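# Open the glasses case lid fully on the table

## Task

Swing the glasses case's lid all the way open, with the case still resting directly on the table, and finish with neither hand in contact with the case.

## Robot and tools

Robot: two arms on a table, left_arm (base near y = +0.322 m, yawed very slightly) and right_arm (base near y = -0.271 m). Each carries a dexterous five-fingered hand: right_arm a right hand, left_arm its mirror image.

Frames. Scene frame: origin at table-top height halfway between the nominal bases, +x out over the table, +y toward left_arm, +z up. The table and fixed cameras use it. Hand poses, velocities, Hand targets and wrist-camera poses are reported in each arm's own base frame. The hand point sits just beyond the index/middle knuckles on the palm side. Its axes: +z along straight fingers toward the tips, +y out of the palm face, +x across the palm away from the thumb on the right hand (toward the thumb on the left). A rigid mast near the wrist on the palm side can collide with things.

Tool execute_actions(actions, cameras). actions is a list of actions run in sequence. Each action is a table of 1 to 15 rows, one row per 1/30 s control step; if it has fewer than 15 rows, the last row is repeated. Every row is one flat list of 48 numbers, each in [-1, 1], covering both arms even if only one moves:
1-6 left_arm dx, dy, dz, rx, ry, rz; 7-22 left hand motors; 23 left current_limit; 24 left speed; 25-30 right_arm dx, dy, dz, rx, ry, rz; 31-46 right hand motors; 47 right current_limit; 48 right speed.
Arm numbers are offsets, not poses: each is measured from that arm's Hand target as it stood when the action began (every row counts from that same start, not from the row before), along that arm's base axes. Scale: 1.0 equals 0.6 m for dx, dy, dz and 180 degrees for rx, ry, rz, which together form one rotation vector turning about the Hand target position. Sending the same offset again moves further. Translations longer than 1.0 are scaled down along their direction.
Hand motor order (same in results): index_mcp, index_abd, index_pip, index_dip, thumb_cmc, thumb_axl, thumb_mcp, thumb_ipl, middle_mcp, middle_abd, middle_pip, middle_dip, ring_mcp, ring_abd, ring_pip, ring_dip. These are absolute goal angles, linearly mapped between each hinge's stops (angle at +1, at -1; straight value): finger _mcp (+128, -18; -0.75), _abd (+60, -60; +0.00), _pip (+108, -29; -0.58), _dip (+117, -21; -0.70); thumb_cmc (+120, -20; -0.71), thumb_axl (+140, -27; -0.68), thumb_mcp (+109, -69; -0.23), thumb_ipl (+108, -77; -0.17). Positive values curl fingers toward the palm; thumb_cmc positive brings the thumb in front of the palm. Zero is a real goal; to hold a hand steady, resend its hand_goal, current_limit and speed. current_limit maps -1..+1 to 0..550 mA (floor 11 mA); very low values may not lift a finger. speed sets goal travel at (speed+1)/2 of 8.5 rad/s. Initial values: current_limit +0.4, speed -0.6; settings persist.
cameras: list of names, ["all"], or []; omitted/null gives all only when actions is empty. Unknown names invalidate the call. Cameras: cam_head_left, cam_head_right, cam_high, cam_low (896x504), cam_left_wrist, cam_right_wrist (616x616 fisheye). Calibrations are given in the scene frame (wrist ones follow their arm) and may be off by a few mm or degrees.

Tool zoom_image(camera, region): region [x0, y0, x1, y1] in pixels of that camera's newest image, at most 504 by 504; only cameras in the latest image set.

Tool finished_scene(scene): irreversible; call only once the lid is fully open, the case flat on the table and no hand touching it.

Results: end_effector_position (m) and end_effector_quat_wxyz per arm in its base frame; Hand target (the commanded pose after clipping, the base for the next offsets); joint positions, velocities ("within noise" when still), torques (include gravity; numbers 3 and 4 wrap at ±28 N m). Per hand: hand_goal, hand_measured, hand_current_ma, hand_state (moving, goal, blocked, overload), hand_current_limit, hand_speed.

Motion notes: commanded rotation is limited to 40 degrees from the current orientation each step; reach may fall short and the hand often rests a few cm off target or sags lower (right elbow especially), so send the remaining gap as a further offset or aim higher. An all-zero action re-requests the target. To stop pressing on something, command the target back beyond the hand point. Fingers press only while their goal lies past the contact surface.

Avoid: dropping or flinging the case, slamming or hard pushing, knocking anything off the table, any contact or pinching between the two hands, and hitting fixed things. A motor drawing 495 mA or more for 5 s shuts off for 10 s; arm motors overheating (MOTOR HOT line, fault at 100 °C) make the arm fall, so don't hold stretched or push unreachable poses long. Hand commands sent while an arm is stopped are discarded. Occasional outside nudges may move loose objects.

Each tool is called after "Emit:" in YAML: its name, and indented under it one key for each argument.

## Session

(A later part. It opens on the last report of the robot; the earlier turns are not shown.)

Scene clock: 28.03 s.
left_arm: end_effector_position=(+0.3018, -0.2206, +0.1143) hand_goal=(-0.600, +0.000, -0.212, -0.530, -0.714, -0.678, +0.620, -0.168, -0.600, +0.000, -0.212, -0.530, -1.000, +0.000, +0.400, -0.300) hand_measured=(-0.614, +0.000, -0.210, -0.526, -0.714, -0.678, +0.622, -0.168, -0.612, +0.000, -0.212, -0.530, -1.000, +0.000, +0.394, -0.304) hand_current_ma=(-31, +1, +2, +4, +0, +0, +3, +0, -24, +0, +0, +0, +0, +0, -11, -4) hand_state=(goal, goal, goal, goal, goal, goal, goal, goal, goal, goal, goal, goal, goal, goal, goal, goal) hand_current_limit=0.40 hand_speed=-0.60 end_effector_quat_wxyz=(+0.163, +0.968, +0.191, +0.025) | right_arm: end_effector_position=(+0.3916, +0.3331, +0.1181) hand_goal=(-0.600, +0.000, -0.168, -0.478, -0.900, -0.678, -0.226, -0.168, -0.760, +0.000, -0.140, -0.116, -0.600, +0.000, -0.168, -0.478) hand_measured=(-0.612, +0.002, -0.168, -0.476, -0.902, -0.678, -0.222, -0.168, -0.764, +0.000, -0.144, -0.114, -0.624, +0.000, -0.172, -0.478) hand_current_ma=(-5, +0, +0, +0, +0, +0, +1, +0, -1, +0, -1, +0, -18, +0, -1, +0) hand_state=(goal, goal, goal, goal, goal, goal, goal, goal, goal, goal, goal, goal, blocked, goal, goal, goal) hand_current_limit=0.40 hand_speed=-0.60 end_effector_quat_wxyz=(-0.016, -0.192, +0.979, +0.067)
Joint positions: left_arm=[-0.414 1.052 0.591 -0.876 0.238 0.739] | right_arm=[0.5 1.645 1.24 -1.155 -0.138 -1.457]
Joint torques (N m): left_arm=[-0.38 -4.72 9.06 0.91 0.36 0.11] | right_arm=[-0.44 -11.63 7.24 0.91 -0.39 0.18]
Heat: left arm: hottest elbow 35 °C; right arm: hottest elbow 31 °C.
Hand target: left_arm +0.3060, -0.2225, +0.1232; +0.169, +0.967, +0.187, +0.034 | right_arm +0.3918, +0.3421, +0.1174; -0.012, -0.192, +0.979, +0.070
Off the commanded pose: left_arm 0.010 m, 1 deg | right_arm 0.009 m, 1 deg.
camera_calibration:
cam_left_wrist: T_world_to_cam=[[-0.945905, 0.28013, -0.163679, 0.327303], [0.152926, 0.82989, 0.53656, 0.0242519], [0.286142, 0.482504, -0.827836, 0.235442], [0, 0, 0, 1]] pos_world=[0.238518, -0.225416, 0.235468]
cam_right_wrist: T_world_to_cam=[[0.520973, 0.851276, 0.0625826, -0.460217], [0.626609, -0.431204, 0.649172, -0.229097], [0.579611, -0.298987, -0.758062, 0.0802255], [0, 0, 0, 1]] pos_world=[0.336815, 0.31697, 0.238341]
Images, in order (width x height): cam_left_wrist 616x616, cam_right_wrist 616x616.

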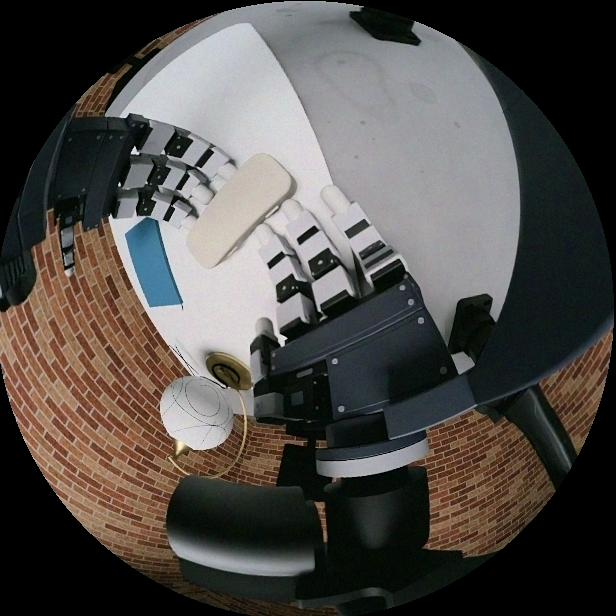

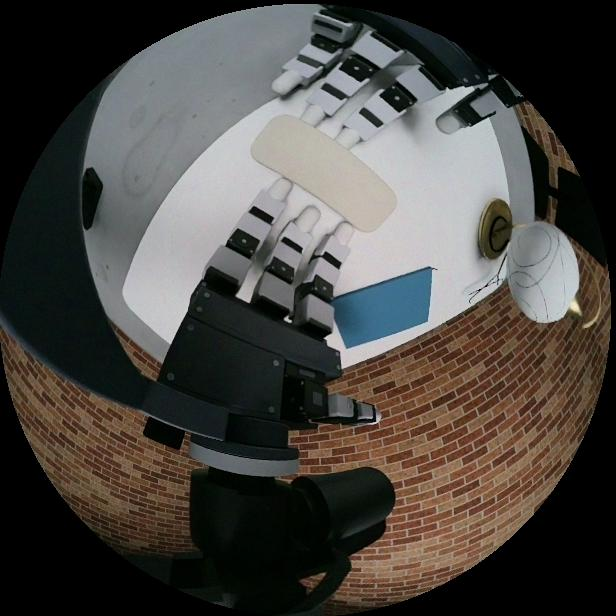

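Emit:
execute_actions:
  actions:
    - [[0,0,0,0,0,0,-0.56,0,-0.212,-0.53,-0.714,-0.678,0.62,-0.168,-0.57,0,-0.212,-0.53,-1,0,0.4,-0.3,0.4,-0.6,0,0,0,0,0,0,-0.5,0,-0.168,-0.478,-0.9,-0.678,-0.226,-0.168,-0.76,0,-0.05,-0.1,-0.5,0,-0.168,-0.478,0.4,-0.6]]
    - [[0,0,0,0,0,0,-0.56,0,-0.212,-0.53,-0.714,-0.678,0.62,-0.168,-0.57,0,-0.212,-0.53,-1,0,0.4,-0.3,0.4,-0.6,0,0,0,0,0,0,-0.5,0,-0.168,-0.478,-0.9,-0.678,-0.226,-0.168,-0.65,0,-0.05,-0.1,-0.5,0,-0.168,-0.478,0.4,-0.6]]
  cameras: ["cam_left_wrist","cam_right_wrist"]

Emit:
zoom_image:
  camera: "cam_left_wrist"
  region: [120, 80, 320, 280]

Emit:
zoom_image:
  camera: "cam_right_wrist"
  region: [230, 90, 430, 290]

Scene clock: 29.63 s.
left_arm: end_effector_position=(+0.3016, -0.2197, +0.1135) hand_goal=(-0.560, +0.000, -0.212, -0.530, -0.714, -0.678, +0.620, -0.168, -0.570, +0.000, -0.212, -0.530, -1.000, +0.000, +0.400, -0.300) hand_measured=(-0.602, +0.002, -0.214, -0.528, -0.714, -0.678, +0.622, -0.168, -0.596, +0.000, -0.216, -0.530, -1.000, +0.000, +0.394, -0.304) hand_current_ma=(-121, +3, -3, +2, +0, +0, +3, +0, -68, +0, -6, +0, +0, +0, -11, -4) hand_state=(blocked, goal, goal, goal, goal, goal, goal, goal, blocked, goal, goal, goal, goal, goal, goal, goal) hand_current_limit=0.40 hand_speed=-0.60 end_effector_quat_wxyz=(+0.160, +0.968, +0.192, +0.025) | right_arm: end_effector_position=(+0.3929, +0.3310, +0.1154) hand_goal=(-0.500, +0.000, -0.168, -0.478, -0.900, -0.678, -0.226, -0.168, -0.650, +0.000, -0.050, -0.100, -0.500, +0.000, -0.168, -0.478) hand_measured=(-0.550, +0.000, -0.180, -0.484, -0.902, -0.678, -0.222, -0.168, -0.656, +0.000, -0.054, -0.104, -0.574, -0.002, -0.184, -0.480) hand_current_ma=(-65, +0, -4, -1, +0, +0, +1, +0, -2, +0, -1, +0, -128, +0, -7, +0) hand_state=(blocked, goal, goal, goal, goal, goal, goal, goal, goal, goal, goal, goal, blocked, goal, goal, goal) hand_current_limit=0.40 hand_speed=-0.60 end_effector_quat_wxyz=(-0.015, -0.191, +0.980, +0.060)
Joint positions: left_arm=[-0.414 1.052 0.591 -0.879 0.233 0.739] | right_arm=[0.5 1.648 1.24 -1.155 -0.123 -1.456]
Joint torques (N m): left_arm=[-0.97 -5.42 9.1 0.99 0.55 0.11] | right_arm=[-0.44 -11.93 7.23 0.92 -1.01 0.16]
Heat: left arm: hottest elbow 35 °C; right arm: hottest elbow 31 °C.
Hand target: left_arm +0.3060, -0.2225, +0.1232; +0.169, +0.967, +0.187, +0.034 | right_arm +0.3918, +0.3421, +0.1174; -0.012, -0.192, +0.979, +0.070
Off the commanded pose: left_arm 0.011 m, 1 deg | right_arm 0.011 m, 1 deg.
camera_calibration:
cam_left_wrist: T_world_to_cam=[[-0.946359, 0.279975, -0.161304, 0.326537], [0.152335, 0.826844, 0.541408, 0.0228475], [0.284954, 0.487794, -0.825142, 0.235554], [0, 0, 0, 1]] pos_world=[0.238418, -0.225215, 0.234667]
cam_right_wrist: T_world_to_cam=[[0.521743, 0.851447, 0.0531363, -0.45825], [0.622788, -0.422714, 0.658368, -0.231406], [0.583026, -0.310406, -0.750818, 0.0785145], [0, 0, 0, 1]] pos_world=[0.337429, 0.316729, 0.23565]
Images, in order (width x height): cam_left_wrist 616x616, cam_right_wrist 616x616.

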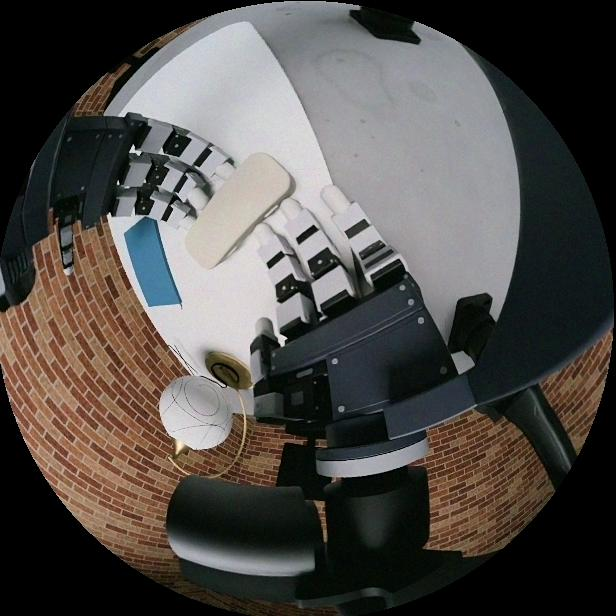

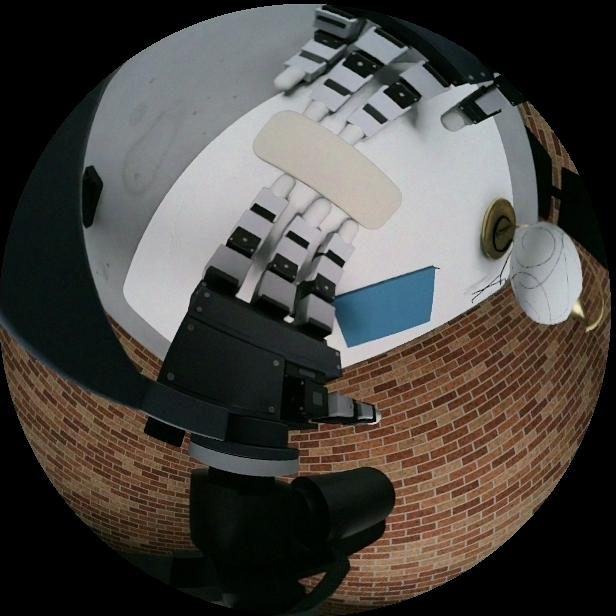

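Scaled by 2.520 from the camera's 616x616 image, which has a finer 880x880 frame.

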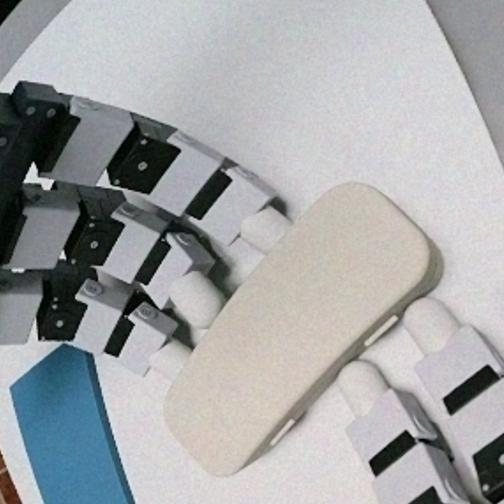

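Scaled by 2.520 from the camera's 616x616 image, which has a finer 880x880 frame.

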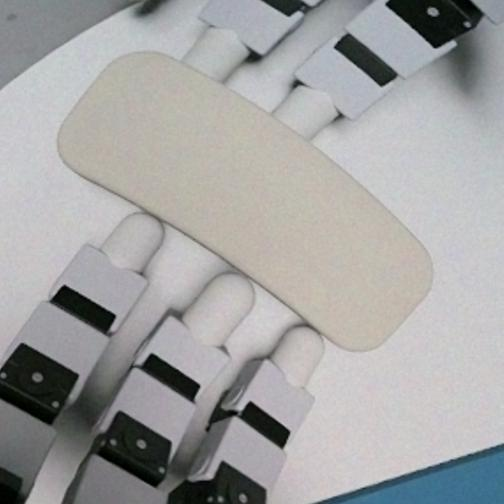

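Emit:
execute_actions:
  actions:
    - [[0,0,0,0,0,0,-0.54,0,-0.212,-0.53,-0.714,-0.678,0.62,-0.168,-0.55,0,-0.212,-0.53,-1,0,0.4,-0.3,0.4,-0.6,0,0,0,0,0,0,-0.46,0,-0.168,-0.478,-0.9,-0.678,-0.226,-0.168,-0.5,0,-0.05,-0.1,-0.44,0,-0.168,-0.478,0.4,-0.6]]
    - [[0,0,0,0,0,0,-0.54,0,-0.212,-0.53,-0.714,-0.678,0.62,-0.168,-0.55,0,-0.212,-0.53,-1,0,0.4,-0.3,0.4,-0.6,0,0,0,0,0,0,-0.46,0,-0.168,-0.478,-0.9,-0.678,-0.226,-0.168,-0.5,0,0.05,-0.03,-0.44,0,-0.168,-0.478,0.4,-0.6]]
  cameras: ["cam_left_wrist","cam_right_wrist"]

Emit:
zoom_image:
  camera: "cam_left_wrist"
  region: [120, 80, 320, 280]

Emit:
zoom_image:
  camera: "cam_right_wrist"
  region: [230, 90, 430, 290]

Scene clock: 31.00 s.
left_arm: end_effector_position=(+0.3010, -0.2183, +0.1124) hand_goal=(-0.540, +0.000, -0.212, -0.530, -0.714, -0.678, +0.620, -0.168, -0.550, +0.000, -0.212, -0.530, -1.000, +0.000, +0.400, -0.300) hand_measured=(-0.594, +0.002, -0.214, -0.526, -0.714, -0.678, +0.622, -0.168, -0.586, +0.000, -0.218, -0.532, -1.000, +0.000, +0.394, -0.304) hand_current_ma=(-173, +3, -3, +7, +0, +0, +3, +0, -99, +0, -11, -2, +0, +0, -11, -4) hand_state=(blocked, goal, goal, goal, goal, goal, goal, goal, blocked, goal, goal, goal, goal, goal, goal, goal) hand_current_limit=0.40 hand_speed=-0.60 end_effector_quat_wxyz=(+0.156, +0.968, +0.193, +0.025) | right_arm: end_effector_position=(+0.3946, +0.3284, +0.1146) hand_goal=(-0.460, +0.000, -0.168, -0.478, -0.900, -0.678, -0.226, -0.168, -0.500, +0.000, +0.050, -0.030, -0.440, +0.000, -0.168, -0.478) hand_measured=(-0.488, +0.000, -0.182, -0.484, -0.902, -0.678, -0.222, -0.168, -0.512, +0.000, +0.044, -0.034, -0.524, -0.002, -0.188, -0.482) hand_current_ma=(-24, +0, -5, -1, +0, +0, +1, +0, -5, +0, -1, +0, -154, +0, -11, -1) hand_state=(blocked, goal, goal, goal, goal, goal, goal, goal, goal, goal, goal, goal, blocked, goal, blocked, goal) hand_current_limit=0.40 hand_speed=-0.60 end_effector_quat_wxyz=(-0.013, -0.189, +0.980, +0.056)
Joint positions: left_arm=[-0.414 1.052 0.591 -0.885 0.227 0.739] | right_arm=[0.497 1.648 1.24 -1.155 -0.115 -1.456]
Joint torques (N m): left_arm=[-0.56 -4.89 9.02 0.98 0.77 0.13] | right_arm=[-0.21 -11.99 7.24 0.9 -1.36 0.15]
Heat: left arm: hottest elbow 35 °C; right arm: hottest elbow 31 °C.
Hand target: left_arm +0.3060, -0.2225, +0.1232; +0.169, +0.967, +0.187, +0.034 | right_arm +0.3918, +0.3420, +0.1173; -0.012, -0.192, +0.979, +0.070
Off the commanded pose: left_arm 0.013 m, 2 deg | right_arm 0.014 m, 2 deg.
camera_calibration:
cam_left_wrist: T_world_to_cam=[[-0.947131, 0.279896, -0.15685, 0.325148], [0.152551, 0.822912, 0.547306, 0.0208179], [0.282262, 0.494443, -0.822104, 0.236174], [0, 0, 0, 1]] pos_world=[0.238118, -0.224914, 0.233765]
cam_right_wrist: T_world_to_cam=[[0.524536, 0.849981, 0.0489335, -0.457025], [0.618678, -0.420018, 0.663945, -0.232921], [0.584893, -0.317989, -0.746179, 0.077258], [0, 0, 0, 1]] pos_world=[0.338641, 0.315198, 0.234659]
Images, in order (width x height): cam_left_wrist 616x616, cam_right_wrist 616x616.

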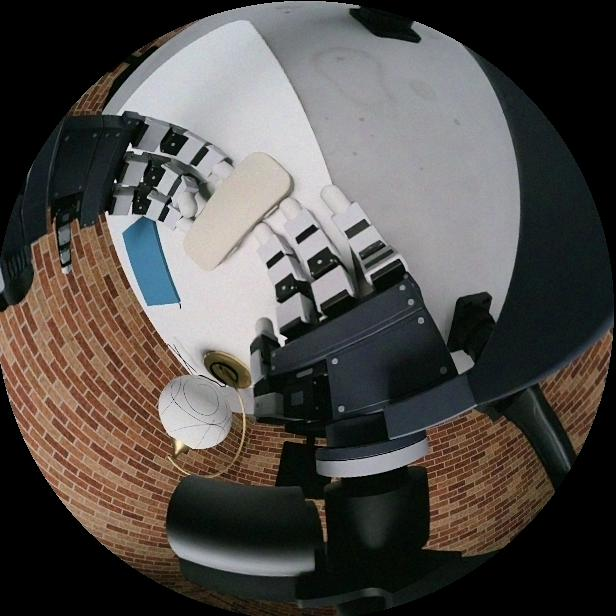

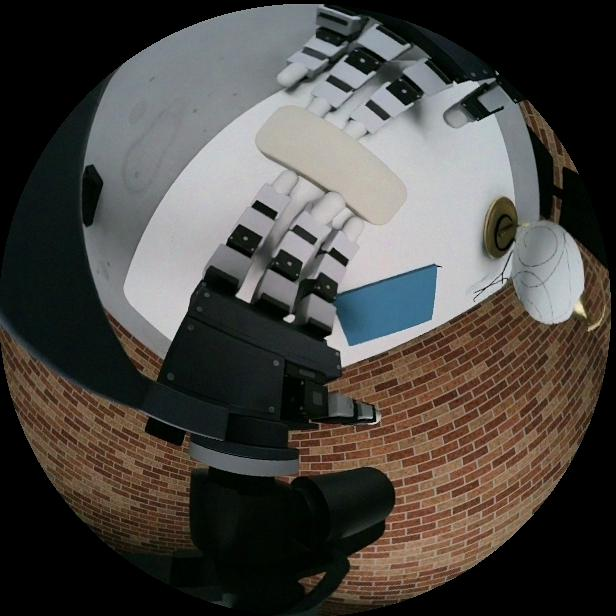

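Scaled by 2.520 from the camera's 616x616 image, which has a finer 880x880 frame.

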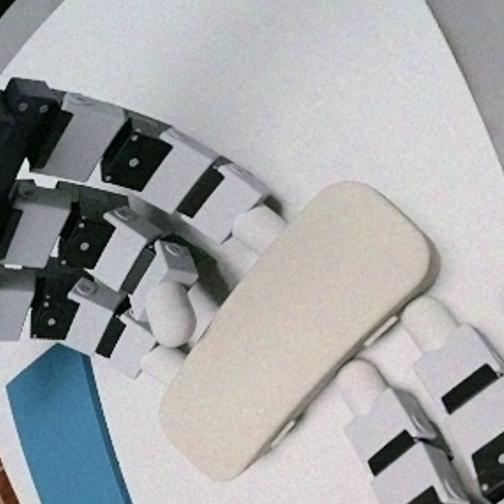

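Scaled by 2.520 from the camera's 616x616 image, which has a finer 880x880 frame.

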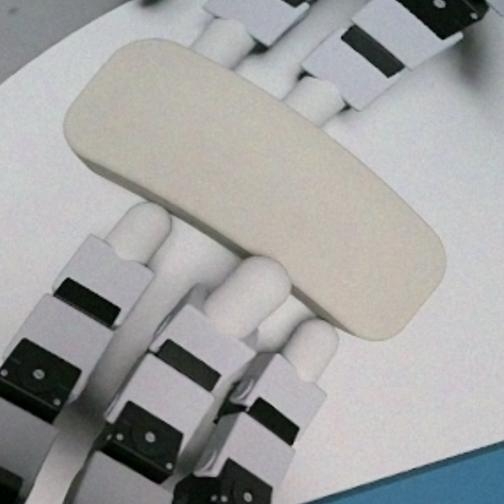

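Emit:
zoom_image:
  camera: "cam_right_wrist"
  region: [250, 150, 370, 240]

Emit:
execute_actions:
  actions: []
  cameras: ["cam_low","cam_high"]

Emit:
zoom_image:
  camera: "cam_low"
  region: [530, 220, 620, 290]

Scaled by 4.200 from the camera's 616x616 image, which has a finer 880x880 frame.

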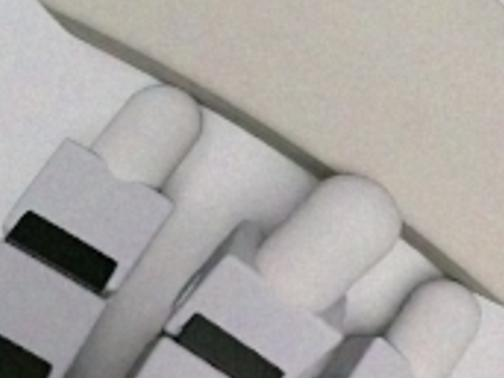

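Scene clock: 31.27 s.
left_arm: end_effector_position=(+0.3010, -0.2183, +0.1124) hand_goal=(-0.540, +0.000, -0.212, -0.530, -0.714, -0.678, +0.620, -0.168, -0.550, +0.000, -0.212, -0.530, -1.000, +0.000, +0.400, -0.300) hand_measured=(-0.594, +0.002, -0.214, -0.526, -0.714, -0.678, +0.622, -0.168, -0.586, +0.000, -0.218, -0.532, -1.000, +0.000, +0.394, -0.304) hand_current_ma=(-173, +3, -3, +7, +0, +0, +3, +0, -99, +0, -11, -2, +0, +0, -11, -4) hand_state=(blocked, goal, goal, goal, goal, goal, goal, goal, blocked, goal, goal, goal, goal, goal, goal, goal) hand_current_limit=0.40 hand_speed=-0.60 end_effector_quat_wxyz=(+0.156, +0.968, +0.193, +0.025) | right_arm: end_effector_position=(+0.3946, +0.3284, +0.1146) hand_goal=(-0.460, +0.000, -0.168, -0.478, -0.900, -0.678, -0.226, -0.168, -0.500, +0.000, +0.050, -0.030, -0.440, +0.000, -0.168, -0.478) hand_measured=(-0.488, +0.000, -0.182, -0.484, -0.902, -0.678, -0.222, -0.168, -0.512, +0.000, +0.044, -0.034, -0.524, -0.002, -0.188, -0.482) hand_current_ma=(-24, +0, -5, -1, +0, +0, +1, +0, -5, +0, -1, +0, -154, +0, -11, -1) hand_state=(blocked, goal, goal, goal, goal, goal, goal, goal, goal, goal, goal, goal, blocked, goal, blocked, goal) hand_current_limit=0.40 hand_speed=-0.60 end_effector_quat_wxyz=(-0.013, -0.189, +0.980, +0.056)
Joint positions: left_arm=[-0.414 1.052 0.591 -0.885 0.227 0.739] | right_arm=[0.497 1.648 1.24 -1.155 -0.115 -1.456]
Joint velocities: within noise
Joint torques (N m): left_arm=[-0.09 -5.19 8.94 0.88 0.83 0.14] | right_arm=[-0.15 -11.93 7.25 0.9 -1.36 0.15]
Heat: left arm: hottest elbow 35 °C; right arm: hottest elbow 31 °C.
Hand target: left_arm +0.3060, -0.2225, +0.1232; +0.169, +0.967, +0.187, +0.034 | right_arm +0.3918, +0.3420, +0.1173; -0.012, -0.192, +0.979, +0.070
Off the commanded pose: left_arm 0.013 m, 2 deg | right_arm 0.014 m, 2 deg.
Images, in order (width x height): cam_high 896x504, cam_low 896x504.

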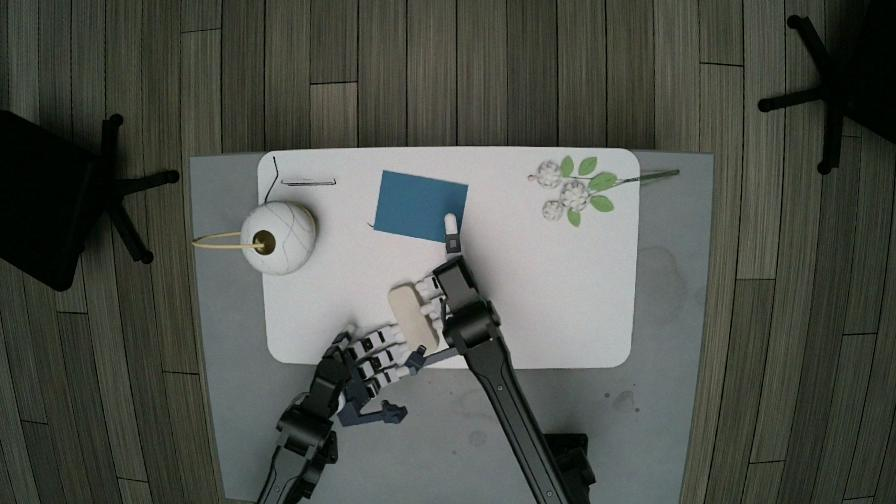

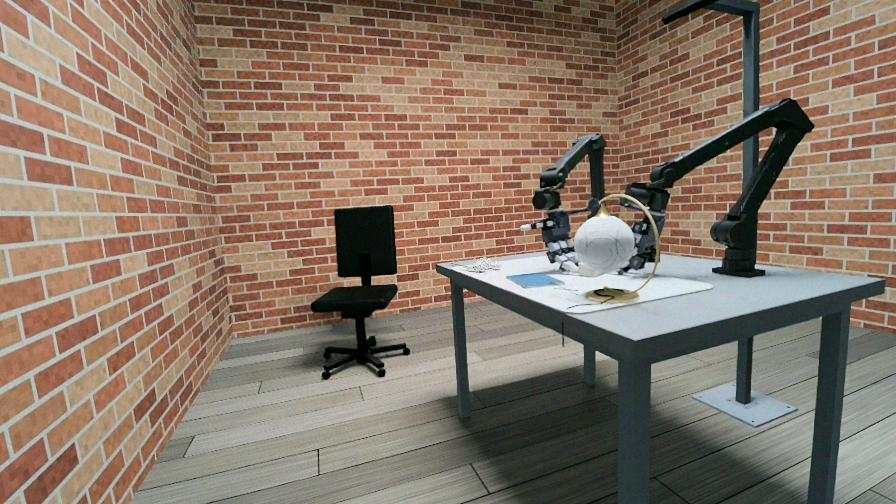

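Scaled by 5.600.

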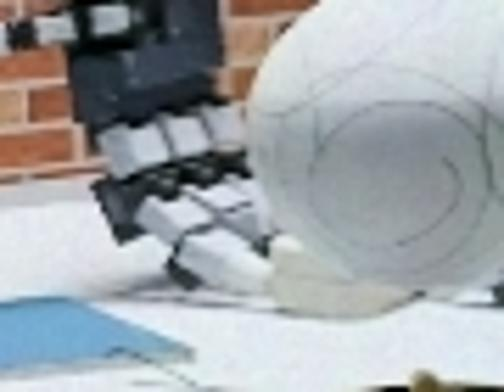

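Emit:
execute_actions:
  actions:
    - [[0,0,0,0,0,0,-0.53,0,-0.212,-0.53,-0.714,-0.678,0.62,-0.168,-0.53,0,-0.212,-0.53,-1,0,0.4,-0.3,0.4,-0.6,0,0,0,0,0,0,-0.42,0,-0.168,-0.478,-0.9,-0.678,-0.226,-0.168,-0.76,0,-0.05,-0.1,-0.42,0,-0.168,-0.478,0.4,-0.6]]
    - [[0,0,0,0,0,0,-0.53,0,-0.212,-0.53,-0.714,-0.678,0.62,-0.168,-0.53,0,-0.212,-0.53,-1,0,0.4,-0.3,0.4,-0.6,0,0,0,0,0,0,-0.42,0,-0.168,-0.478,-0.9,-0.678,-0.226,-0.168,-0.72,0,-0.095,-0.283,-0.42,0,-0.168,-0.478,0.4,-0.6]]
    - [[0,0,0,0,0,0,-0.53,0,-0.212,-0.53,-0.714,-0.678,0.62,-0.168,-0.53,0,-0.212,-0.53,-1,0,0.4,-0.3,0.4,-0.6,0,0,0,0,0,0,-0.42,0,-0.168,-0.478,-0.9,-0.678,-0.226,-0.168,-0.5,0,-0.095,-0.283,-0.42,0,-0.168,-0.478,0.4,-0.6]]
  cameras: ["cam_left_wrist","cam_right_wrist"]

Emit:
zoom_image:
  camera: "cam_left_wrist"
  region: [120, 80, 320, 280]

Emit:
zoom_image:
  camera: "cam_right_wrist"
  region: [230, 90, 430, 290]

Scene clock: 33.60 s.
left_arm: end_effector_position=(+0.3008, -0.2179, +0.1120) hand_goal=(-0.530, +0.000, -0.212, -0.530, -0.714, -0.678, +0.620, -0.168, -0.530, +0.000, -0.212, -0.530, -1.000, +0.000, +0.400, -0.300) hand_measured=(-0.590, +0.002, -0.214, -0.526, -0.714, -0.678, +0.622, -0.168, -0.576, +0.000, -0.222, -0.534, -1.000, +0.000, +0.394, -0.304) hand_current_ma=(-198, +3, -3, +7, +0, +0, +3, +0, -140, +0, -20, -5, +0, +0, -11, -4) hand_state=(blocked, goal, goal, goal, goal, goal, goal, goal, blocked, goal, goal, goal, goal, goal, goal, goal) hand_current_limit=0.40 hand_speed=-0.60 end_effector_quat_wxyz=(+0.155, +0.969, +0.193, +0.025) | right_arm: end_effector_position=(+0.3950, +0.3280, +0.1145) hand_goal=(-0.420, +0.000, -0.168, -0.478, -0.900, -0.678, -0.226, -0.168, -0.500, +0.000, -0.096, -0.284, -0.420, +0.000, -0.168, -0.478) hand_measured=(-0.466, +0.000, -0.182, -0.484, -0.902, -0.678, -0.222, -0.168, -0.536, +0.000, -0.102, -0.284, -0.512, -0.004, -0.188, -0.482) hand_current_ma=(-55, +0, -6, -2, +0, +0, +1, +0, -35, +0, -1, +0, -183, +0, -11, -1) hand_state=(blocked, goal, goal, goal, goal, goal, goal, goal, blocked, goal, goal, goal, blocked, goal, blocked, goal) hand_current_limit=0.40 hand_speed=-0.60 end_effector_quat_wxyz=(-0.013, -0.189, +0.980, +0.055)
Joint positions: left_arm=[-0.414 1.052 0.591 -0.886 0.225 0.739] | right_arm=[0.496 1.648 1.24 -1.155 -0.113 -1.456]
Joint torques (N m): left_arm=[0.26 -5.3 9.02 0.92 0.86 0.15] | right_arm=[-0.09 -11.93 7.24 0.88 -1.41 0.15]
Heat: left arm: hottest elbow 35 °C; right arm: hottest elbow 31 °C.
Hand target: left_arm +0.3060, -0.2225, +0.1232; +0.169, +0.967, +0.187, +0.034 | right_arm +0.3917, +0.3421, +0.1174; -0.012, -0.192, +0.979, +0.070
Off the commanded pose: left_arm 0.013 m, 2 deg | right_arm 0.015 m, 2 deg.
camera_calibration:
cam_left_wrist: T_world_to_cam=[[-0.947422, 0.279865, -0.155136, 0.324624], [0.152775, 0.821615, 0.549189, 0.0201855], [0.28116, 0.496613, -0.821172, 0.236357], [0, 0, 0, 1]] pos_world=[0.238018, -0.224813, 0.233365]
cam_right_wrist: T_world_to_cam=[[0.525183, 0.849615, 0.0483469, -0.456881], [0.617988, -0.41983, 0.664706, -0.233108], [0.585041, -0.319215, -0.745539, 0.0770221], [0, 0, 0, 1]] pos_world=[0.338943, 0.314893, 0.23446]
Images, in order (width x height): cam_left_wrist 616x616, cam_right_wrist 616x616.

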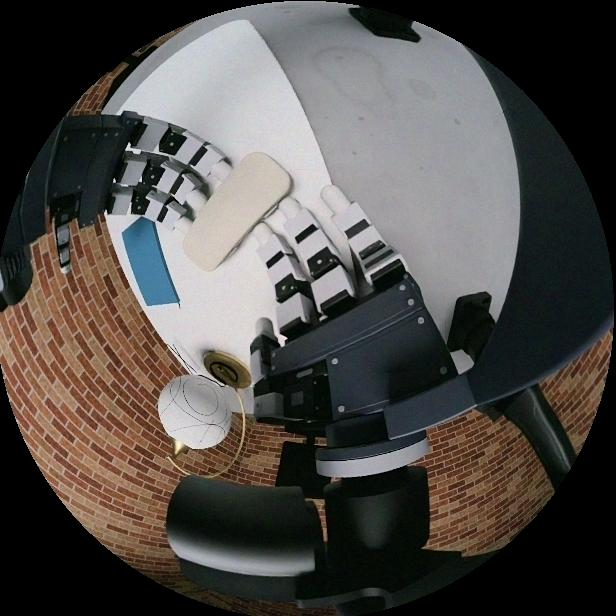

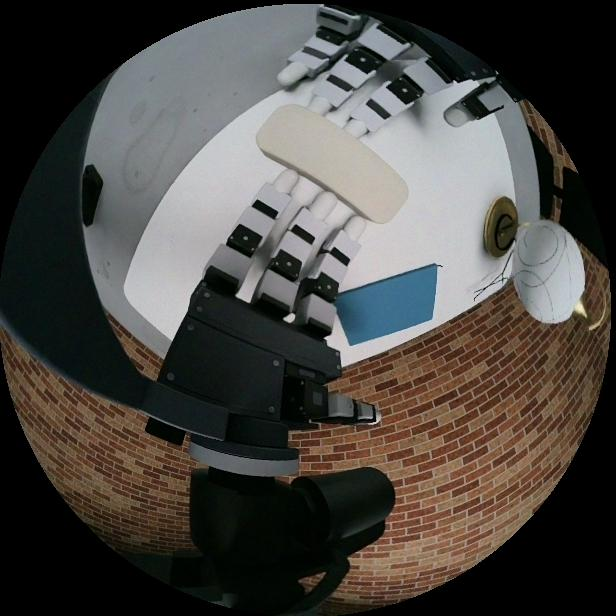

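Scaled by 2.520 from the camera's 616x616 image, which has a finer 880x880 frame.

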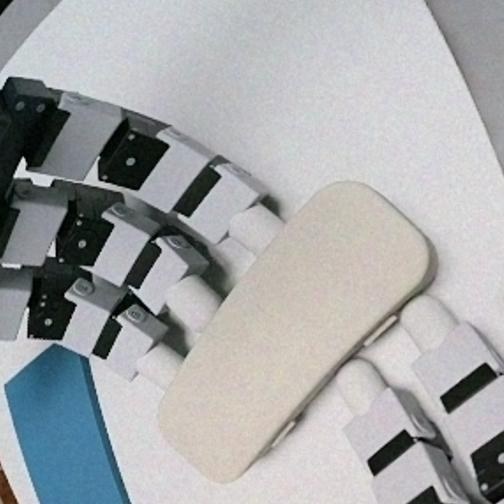

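Scaled by 2.520 from the camera's 616x616 image, which has a finer 880x880 frame.

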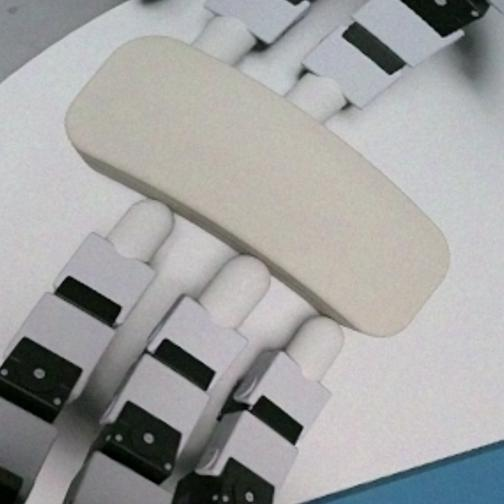

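Emit:
execute_actions:
  actions:
    - [[0,0,0,0,0,0,-0.53,0,-0.212,-0.53,-0.714,-0.678,0.62,-0.168,-0.53,0,-0.212,-0.53,-1,0,0.4,-0.3,0.4,-0.6,0,0,0,0,0,0,-0.42,0,-0.168,-0.478,-0.9,-0.678,-0.226,-0.168,-0.42,0,-0.095,-0.283,-0.42,0,-0.168,-0.478,0.4,-0.6]]
    - [[0,0,0,0,0,0,-0.53,0,-0.212,-0.53,-0.714,-0.678,0.62,-0.168,-0.53,0,-0.212,-0.53,-1,0,0.4,-0.3,0.4,-0.6,0,0,0,0,0,0,-0.42,0,-0.168,-0.478,-0.9,-0.678,-0.226,-0.168,-0.42,0,0.0,-0.15,-0.42,0,-0.168,-0.478,0.4,-0.6]]
    - [[0,0,0,0,0,0,-0.53,0,-0.212,-0.53,-0.714,-0.678,0.62,-0.168,-0.53,0,-0.212,-0.53,-1,0,0.4,-0.3,0.4,-0.6,0,0,0,0,0,0,-0.42,0,-0.168,-0.478,-0.9,-0.678,-0.226,-0.168,-0.42,0,0.08,-0.05,-0.42,0,-0.168,-0.478,0.4,-0.6]]
  cameras: ["cam_left_wrist","cam_right_wrist"]

Emit:
zoom_image:
  camera: "cam_left_wrist"
  region: [120, 80, 320, 280]

Emit:
zoom_image:
  camera: "cam_right_wrist"
  region: [230, 90, 430, 290]

Scene clock: 35.47 s.
left_arm: end_effector_position=(+0.3007, -0.2176, +0.1118) hand_goal=(-0.530, +0.000, -0.212, -0.530, -0.714, -0.678, +0.620, -0.168, -0.530, +0.000, -0.212, -0.530, -1.000, +0.000, +0.400, -0.300) hand_measured=(-0.590, +0.002, -0.214, -0.526, -0.714, -0.678, +0.622, -0.168, -0.576, +0.000, -0.222, -0.534, -1.000, +0.000, +0.394, -0.304) hand_current_ma=(-198, +3, -3, +7, +0, +0, +3, +0, -137, +0, -20, -5, +0, +0, -11, -4) hand_state=(blocked, goal, goal, goal, goal, goal, goal, goal, blocked, goal, goal, goal, goal, goal, goal, goal) hand_current_limit=0.40 hand_speed=-0.60 end_effector_quat_wxyz=(+0.154, +0.969, +0.193, +0.025) | right_arm: end_effector_position=(+0.3958, +0.3269, +0.1143) hand_goal=(-0.420, +0.000, -0.168, -0.478, -0.900, -0.678, -0.226, -0.168, -0.420, +0.000, +0.080, -0.050, -0.420, +0.000, -0.168, -0.478) hand_measured=(-0.442, +0.000, -0.180, -0.484, -0.902, -0.678, -0.222, -0.168, -0.432, +0.000, +0.074, -0.054, -0.494, -0.002, -0.188, -0.480) hand_current_ma=(-14, +0, -4, -2, +0, +0, +1, +0, -5, +0, -2, +0, -127, +0, -11, +0) hand_state=(blocked, goal, goal, goal, goal, goal, goal, goal, goal, goal, goal, goal, blocked, goal, goal, goal) hand_current_limit=0.40 hand_speed=-0.60 end_effector_quat_wxyz=(-0.013, -0.188, +0.981, +0.054)
Joint positions: left_arm=[-0.414 1.051 0.591 -0.888 0.223 0.739] | right_arm=[0.494 1.648 1.24 -1.155 -0.112 -1.456]
Joint torques (N m): left_arm=[0.09 -4.89 8.95 1.09 0.98 0.17] | right_arm=[0.03 -11.99 7.23 0.9 -1.5 0.15]
Heat: left arm: hottest elbow 35 °C; right arm: hottest elbow 31 °C.
Hand target: left_arm +0.3059, -0.2225, +0.1232; +0.169, +0.967, +0.187, +0.034 | right_arm +0.3917, +0.3421, +0.1174; -0.012, -0.192, +0.979, +0.070
Off the commanded pose: left_arm 0.013 m, 2 deg | right_arm 0.016 m, 2 deg.
camera_calibration:
cam_left_wrist: T_world_to_cam=[[-0.947586, 0.279786, -0.154273, 0.324306], [0.152669, 0.820675, 0.550622, 0.019653], [0.280665, 0.498209, -0.820375, 0.236543], [0, 0, 0, 1]] pos_world=[0.237918, -0.224713, 0.233264]
cam_right_wrist: T_world_to_cam=[[0.526734, 0.848703, 0.0474789, -0.456622], [0.616556, -0.419913, 0.665982, -0.233434], [0.585158, -0.321522, -0.744455, 0.0767267], [0, 0, 0, 1]] pos_world=[0.339546, 0.314183, 0.234262]
Images, in order (width x height): cam_left_wrist 616x616, cam_right_wrist 616x616.

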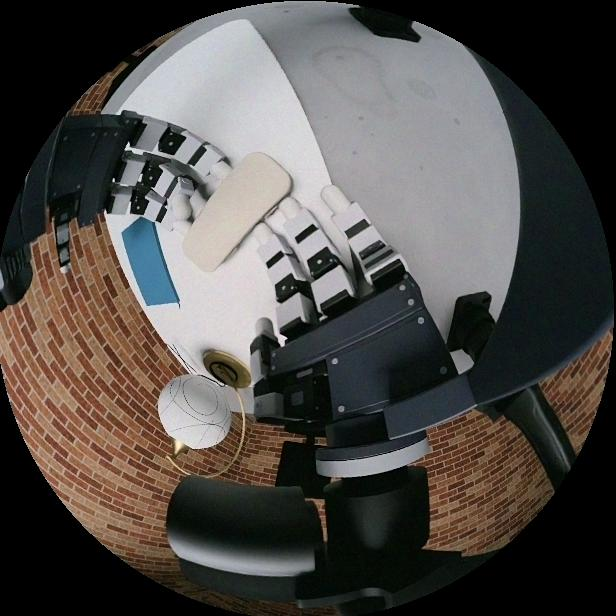

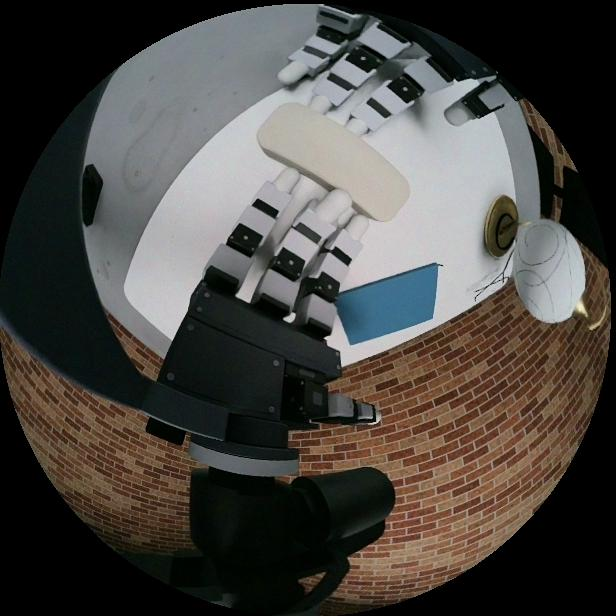

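Scaled by 2.520 from the camera's 616x616 image, which has a finer 880x880 frame.

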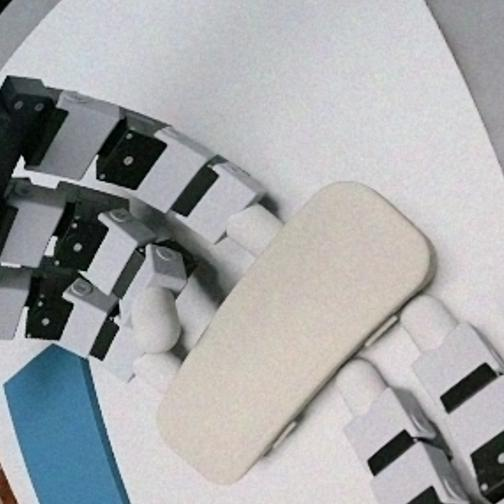

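Scaled by 2.520 from the camera's 616x616 image, which has a finer 880x880 frame.

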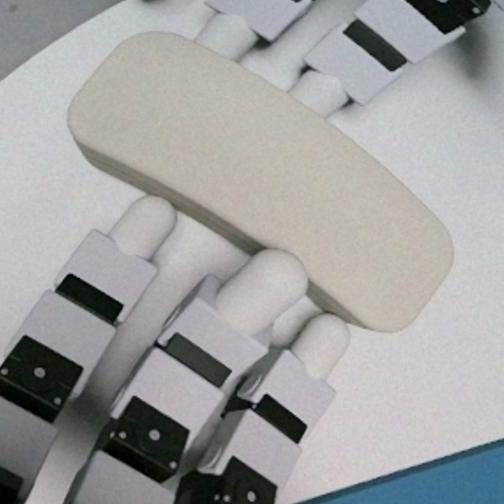

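Emit:
zoom_image:
  camera: "cam_right_wrist"
  region: [250, 140, 370, 240]

Scaled by 4.200 from the camera's 616x616 image, which has a finer 880x880 frame.

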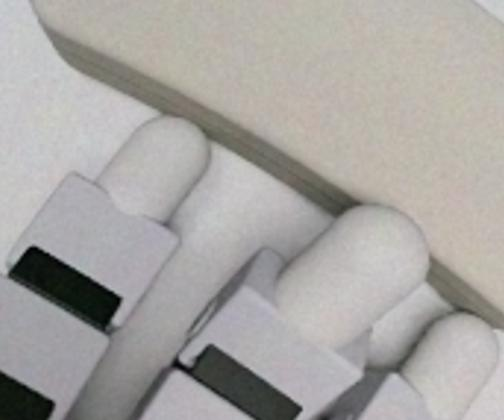

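Emit:
execute_actions:
  actions:
    - [[0,0,0,0,0,0,-0.53,0,-0.212,-0.53,-0.714,-0.678,0.62,-0.168,-0.53,0,-0.212,-0.53,-1,0,0.4,-0.3,0.4,-0.6,0,0,0,0,0,0,-0.38,0,-0.168,-0.478,-0.9,-0.678,-0.226,-0.168,-0.62,0,0.0,-0.15,-0.40,0,-0.168,-0.478,0.4,-0.6]]
    - [[0,0,0,0,0,0,-0.53,0,-0.212,-0.53,-0.714,-0.678,0.62,-0.168,-0.53,0,-0.212,-0.53,-1,0,0.4,-0.3,0.4,-0.6,0,0,0,0,0,0,-0.38,0,-0.168,-0.478,-0.9,-0.678,-0.226,-0.168,-0.6,0,-0.139,-0.38,-0.40,0,-0.168,-0.478,0.4,-0.6]]
    - [[0,0,0,0,0,0,-0.53,0,-0.212,-0.53,-0.714,-0.678,0.62,-0.168,-0.53,0,-0.212,-0.53,-1,0,0.4,-0.3,0.4,-0.6,0,0,0,0,0,0,-0.38,0,-0.168,-0.478,-0.9,-0.678,-0.226,-0.168,-0.35,0,-0.139,-0.38,-0.40,0,-0.168,-0.478,0.4,-0.6]]
  cameras: ["cam_left_wrist","cam_right_wrist"]

Emit:
zoom_image:
  camera: "cam_right_wrist"
  region: [250, 140, 370, 240]

Scene clock: 38.03 s.
left_arm: end_effector_position=(+0.3007, -0.2171, +0.1118) hand_goal=(-0.530, +0.000, -0.212, -0.530, -0.714, -0.678, +0.620, -0.168, -0.530, +0.000, -0.212, -0.530, -1.000, +0.000, +0.400, -0.300) hand_measured=(-0.590, +0.002, -0.216, -0.526, -0.714, -0.678, +0.622, -0.168, -0.574, +0.000, -0.222, -0.534, -1.000, +0.000, +0.394, -0.304) hand_current_ma=(-198, +3, -5, +7, +0, +0, +3, +0, -133, +0, -20, -6, +0, +0, -11, -4) hand_state=(blocked, goal, goal, goal, goal, goal, goal, goal, blocked, goal, goal, goal, goal, goal, goal, goal) hand_current_limit=0.40 hand_speed=-0.60 end_effector_quat_wxyz=(+0.154, +0.969, +0.194, +0.025) | right_arm: end_effector_position=(+0.3969, +0.3255, +0.1141) hand_goal=(-0.380, +0.000, -0.168, -0.478, -0.900, -0.678, -0.226, -0.168, -0.350, +0.000, -0.140, -0.380, -0.400, +0.000, -0.168, -0.478) hand_measured=(-0.398, +0.000, -0.176, -0.484, -0.902, -0.678, -0.222, -0.168, -0.446, +0.000, -0.158, -0.388, -0.474, -0.002, -0.186, -0.478) hand_current_ma=(-10, +0, -3, -1, +0, +0, +1, +0, -200, +0, -10, -2, -123, +0, -10, +0) hand_state=(goal, goal, goal, goal, goal, goal, goal, goal, blocked, goal, goal, goal, blocked, goal, goal, goal) hand_current_limit=0.40 hand_speed=-0.60 end_effector_quat_wxyz=(-0.012, -0.187, +0.981, +0.054)
Joint positions: left_arm=[-0.413 1.051 0.591 -0.889 0.222 0.738] | right_arm=[0.491 1.648 1.24 -1.155 -0.11 -1.456]
Joint torques (N m): left_arm=[0.09 -4.89 8.91 1.25 1.02 0.09] | right_arm=[0.26 -11.99 7.23 0.9 -1.58 0.15]
Heat: left arm: hottest elbow 35 °C; right arm: hottest elbow 31 °C.
Hand target: left_arm +0.3061, -0.2223, +0.1232; +0.169, +0.967, +0.188, +0.034 | right_arm +0.3918, +0.3420, +0.1174; -0.012, -0.192, +0.979, +0.070
Off the commanded pose: left_arm 0.014 m, 2 deg | right_arm 0.018 m, 2 deg.
camera_calibration:
cam_left_wrist: T_world_to_cam=[[-0.947978, 0.278712, -0.15381, 0.324089], [0.151699, 0.820295, 0.551456, 0.0194243], [0.279867, 0.499435, -0.819902, 0.23677], [0, 0, 0, 1]] pos_world=[0.238018, -0.224512, 0.233264]
cam_right_wrist: T_world_to_cam=[[0.529339, 0.847134, 0.0465297, -0.456369], [0.614648, -0.420717, 0.667237, -0.233781], [0.584815, -0.324595, -0.743391, 0.0764636], [0, 0, 0, 1]] pos_world=[0.34055, 0.313069, 0.234064]
Images, in order (width x height): cam_left_wrist 616x616, cam_right_wrist 616x616.

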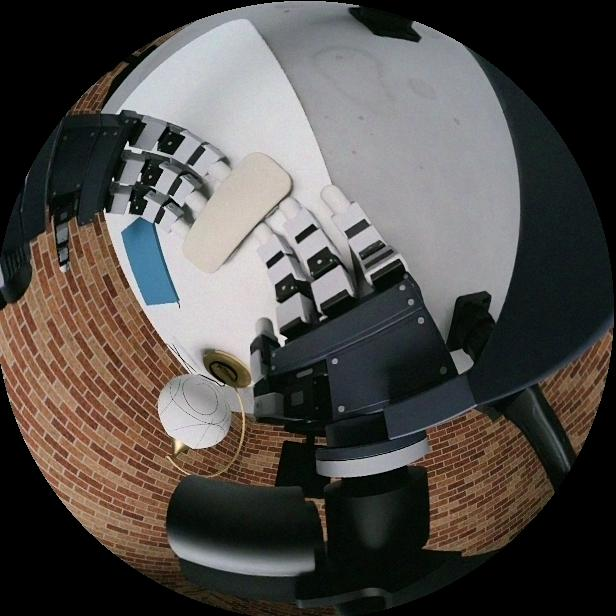

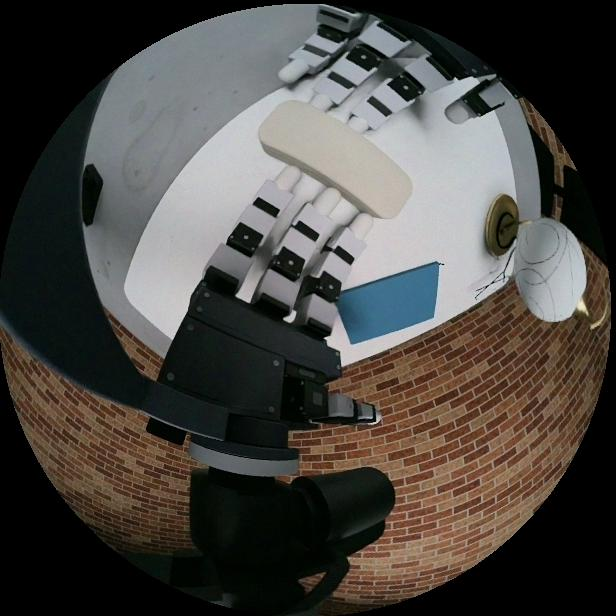

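Scaled by 4.200 from the camera's 616x616 image, which has a finer 880x880 frame.

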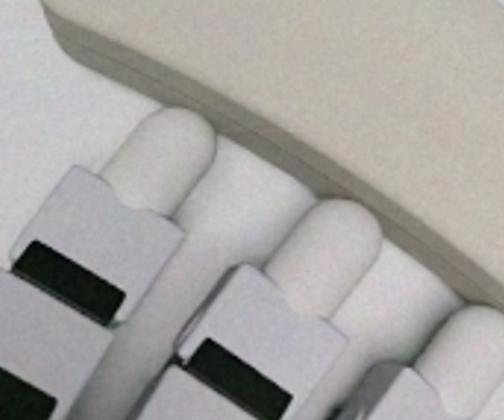

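Emit:
execute_actions:
  actions:
    - [[0,0,0,0,0,0,-0.53,0,-0.212,-0.53,-0.714,-0.678,0.62,-0.168,-0.53,0,-0.212,-0.53,-1,0,0.4,-0.3,0.4,-0.6,0,0,0,0,0,0,-0.38,0,-0.168,-0.478,-0.9,-0.678,-0.226,-0.168,-0.28,0,-0.065,-0.38,-0.40,0,-0.168,-0.478,0.4,-0.6]]
    - [[0,0,0,0,0,0,-0.53,0,-0.212,-0.53,-0.714,-0.678,0.62,-0.168,-0.53,0,-0.212,-0.53,-1,0,0.4,-0.3,0.4,-0.6,0,0,0,0,0,0,-0.38,0,-0.168,-0.478,-0.9,-0.678,-0.226,-0.168,-0.28,0,0,-0.38,-0.40,0,-0.168,-0.478,0.4,-0.6]]
  cameras: ["cam_left_wrist","cam_right_wrist"]

Emit:
zoom_image:
  camera: "cam_right_wrist"
  region: [250, 140, 370, 240]

Emit:
zoom_image:
  camera: "cam_left_wrist"
  region: [150, 120, 310, 280]

Scene clock: 39.47 s.
left_arm: end_effector_position=(+0.3007, -0.2171, +0.1118) hand_goal=(-0.530, +0.000, -0.212, -0.530, -0.714, -0.678, +0.620, -0.168, -0.530, +0.000, -0.212, -0.530, -1.000, +0.000, +0.400, -0.300) hand_measured=(-0.590, +0.002, -0.216, -0.526, -0.714, -0.678, +0.622, -0.168, -0.572, +0.000, -0.222, -0.534, -1.000, +0.000, +0.394, -0.304) hand_current_ma=(-198, +3, -6, +5, +0, +0, +3, +0, -120, +0, -20, -6, +0, +0, -11, -4) hand_state=(blocked, goal, goal, goal, goal, goal, goal, goal, blocked, goal, goal, goal, goal, goal, goal, goal) hand_current_limit=0.40 hand_speed=-0.60 end_effector_quat_wxyz=(+0.154, +0.969, +0.194, +0.025) | right_arm: end_effector_position=(+0.3983, +0.3236, +0.1138) hand_goal=(-0.380, +0.000, -0.168, -0.478, -0.900, -0.678, -0.226, -0.168, -0.280, +0.000, +0.000, -0.380, -0.400, +0.000, -0.168, -0.478) hand_measured=(-0.392, +0.000, -0.174, -0.482, -0.902, -0.678, -0.222, -0.168, -0.374, +0.000, -0.036, -0.392, -0.456, -0.002, -0.170, -0.474) hand_current_ma=(-5, +0, -1, -1, +0, +0, +1, +0, -192, +0, -32, -4, -77, +0, +0, +1) hand_state=(goal, goal, goal, goal, goal, goal, goal, goal, blocked, goal, blocked, goal, blocked, goal, goal, goal) hand_current_limit=0.40 hand_speed=-0.60 end_effector_quat_wxyz=(-0.012, -0.185, +0.981, +0.052)
Joint positions: left_arm=[-0.413 1.051 0.591 -0.889 0.222 0.738] | right_arm=[0.487 1.648 1.24 -1.155 -0.107 -1.456]
Joint torques (N m): left_arm=[-0.5 -5.07 8.83 1.24 0.99 0.13] | right_arm=[0.62 -11.99 7.21 0.92 -1.68 0.16]
Heat: left arm: hottest elbow 35 °C; right arm: hottest elbow 31 °C.
Hand target: left_arm +0.3061, -0.2224, +0.1232; +0.169, +0.967, +0.188, +0.034 | right_arm +0.3918, +0.3421, +0.1174; -0.012, -0.192, +0.979, +0.070
Off the commanded pose: left_arm 0.014 m, 2 deg | right_arm 0.020 m, 2 deg.
camera_calibration:
cam_left_wrist: T_world_to_cam=[[-0.947978, 0.278712, -0.15381, 0.324089], [0.151699, 0.820295, 0.551456, 0.0194243], [0.279867, 0.499435, -0.819902, 0.23677], [0, 0, 0, 1]] pos_world=[0.238018, -0.224512, 0.233264]
cam_right_wrist: T_world_to_cam=[[0.532517, 0.845201, 0.0453935, -0.456148], [0.61234, -0.421719, 0.668725, -0.234185], [0.58435, -0.328311, -0.742123, 0.0760732], [0, 0, 0, 1]] pos_world=[0.341854, 0.311753, 0.233767]
Images, in order (width x height): cam_left_wrist 616x616, cam_right_wrist 616x616.

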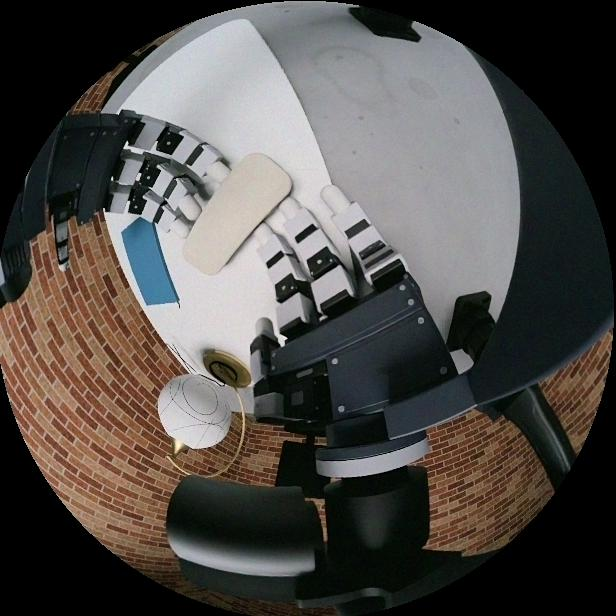

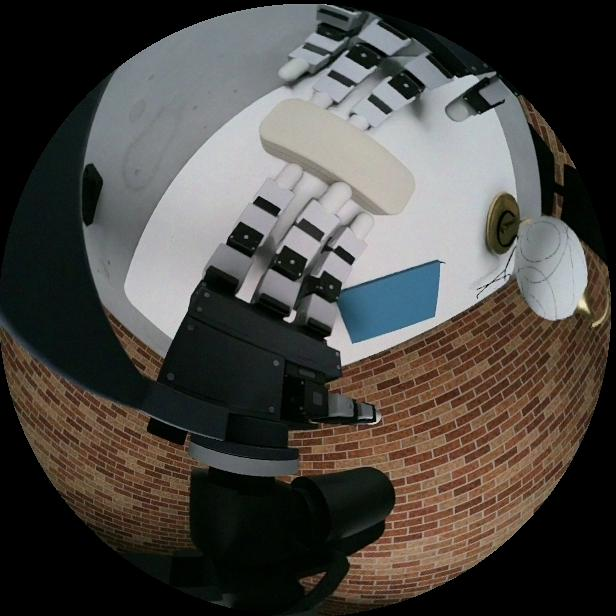

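Scaled by 4.200 from the camera's 616x616 image, which has a finer 880x880 frame.

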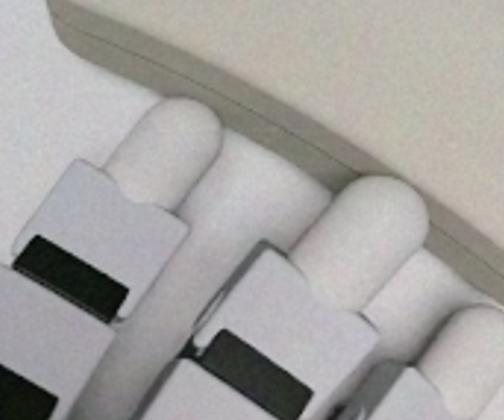

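Scaled by 3.150 from the camera's 616x616 image, which has a finer 880x880 frame.

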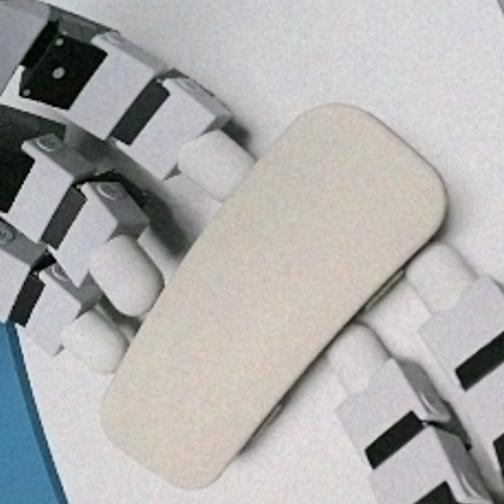

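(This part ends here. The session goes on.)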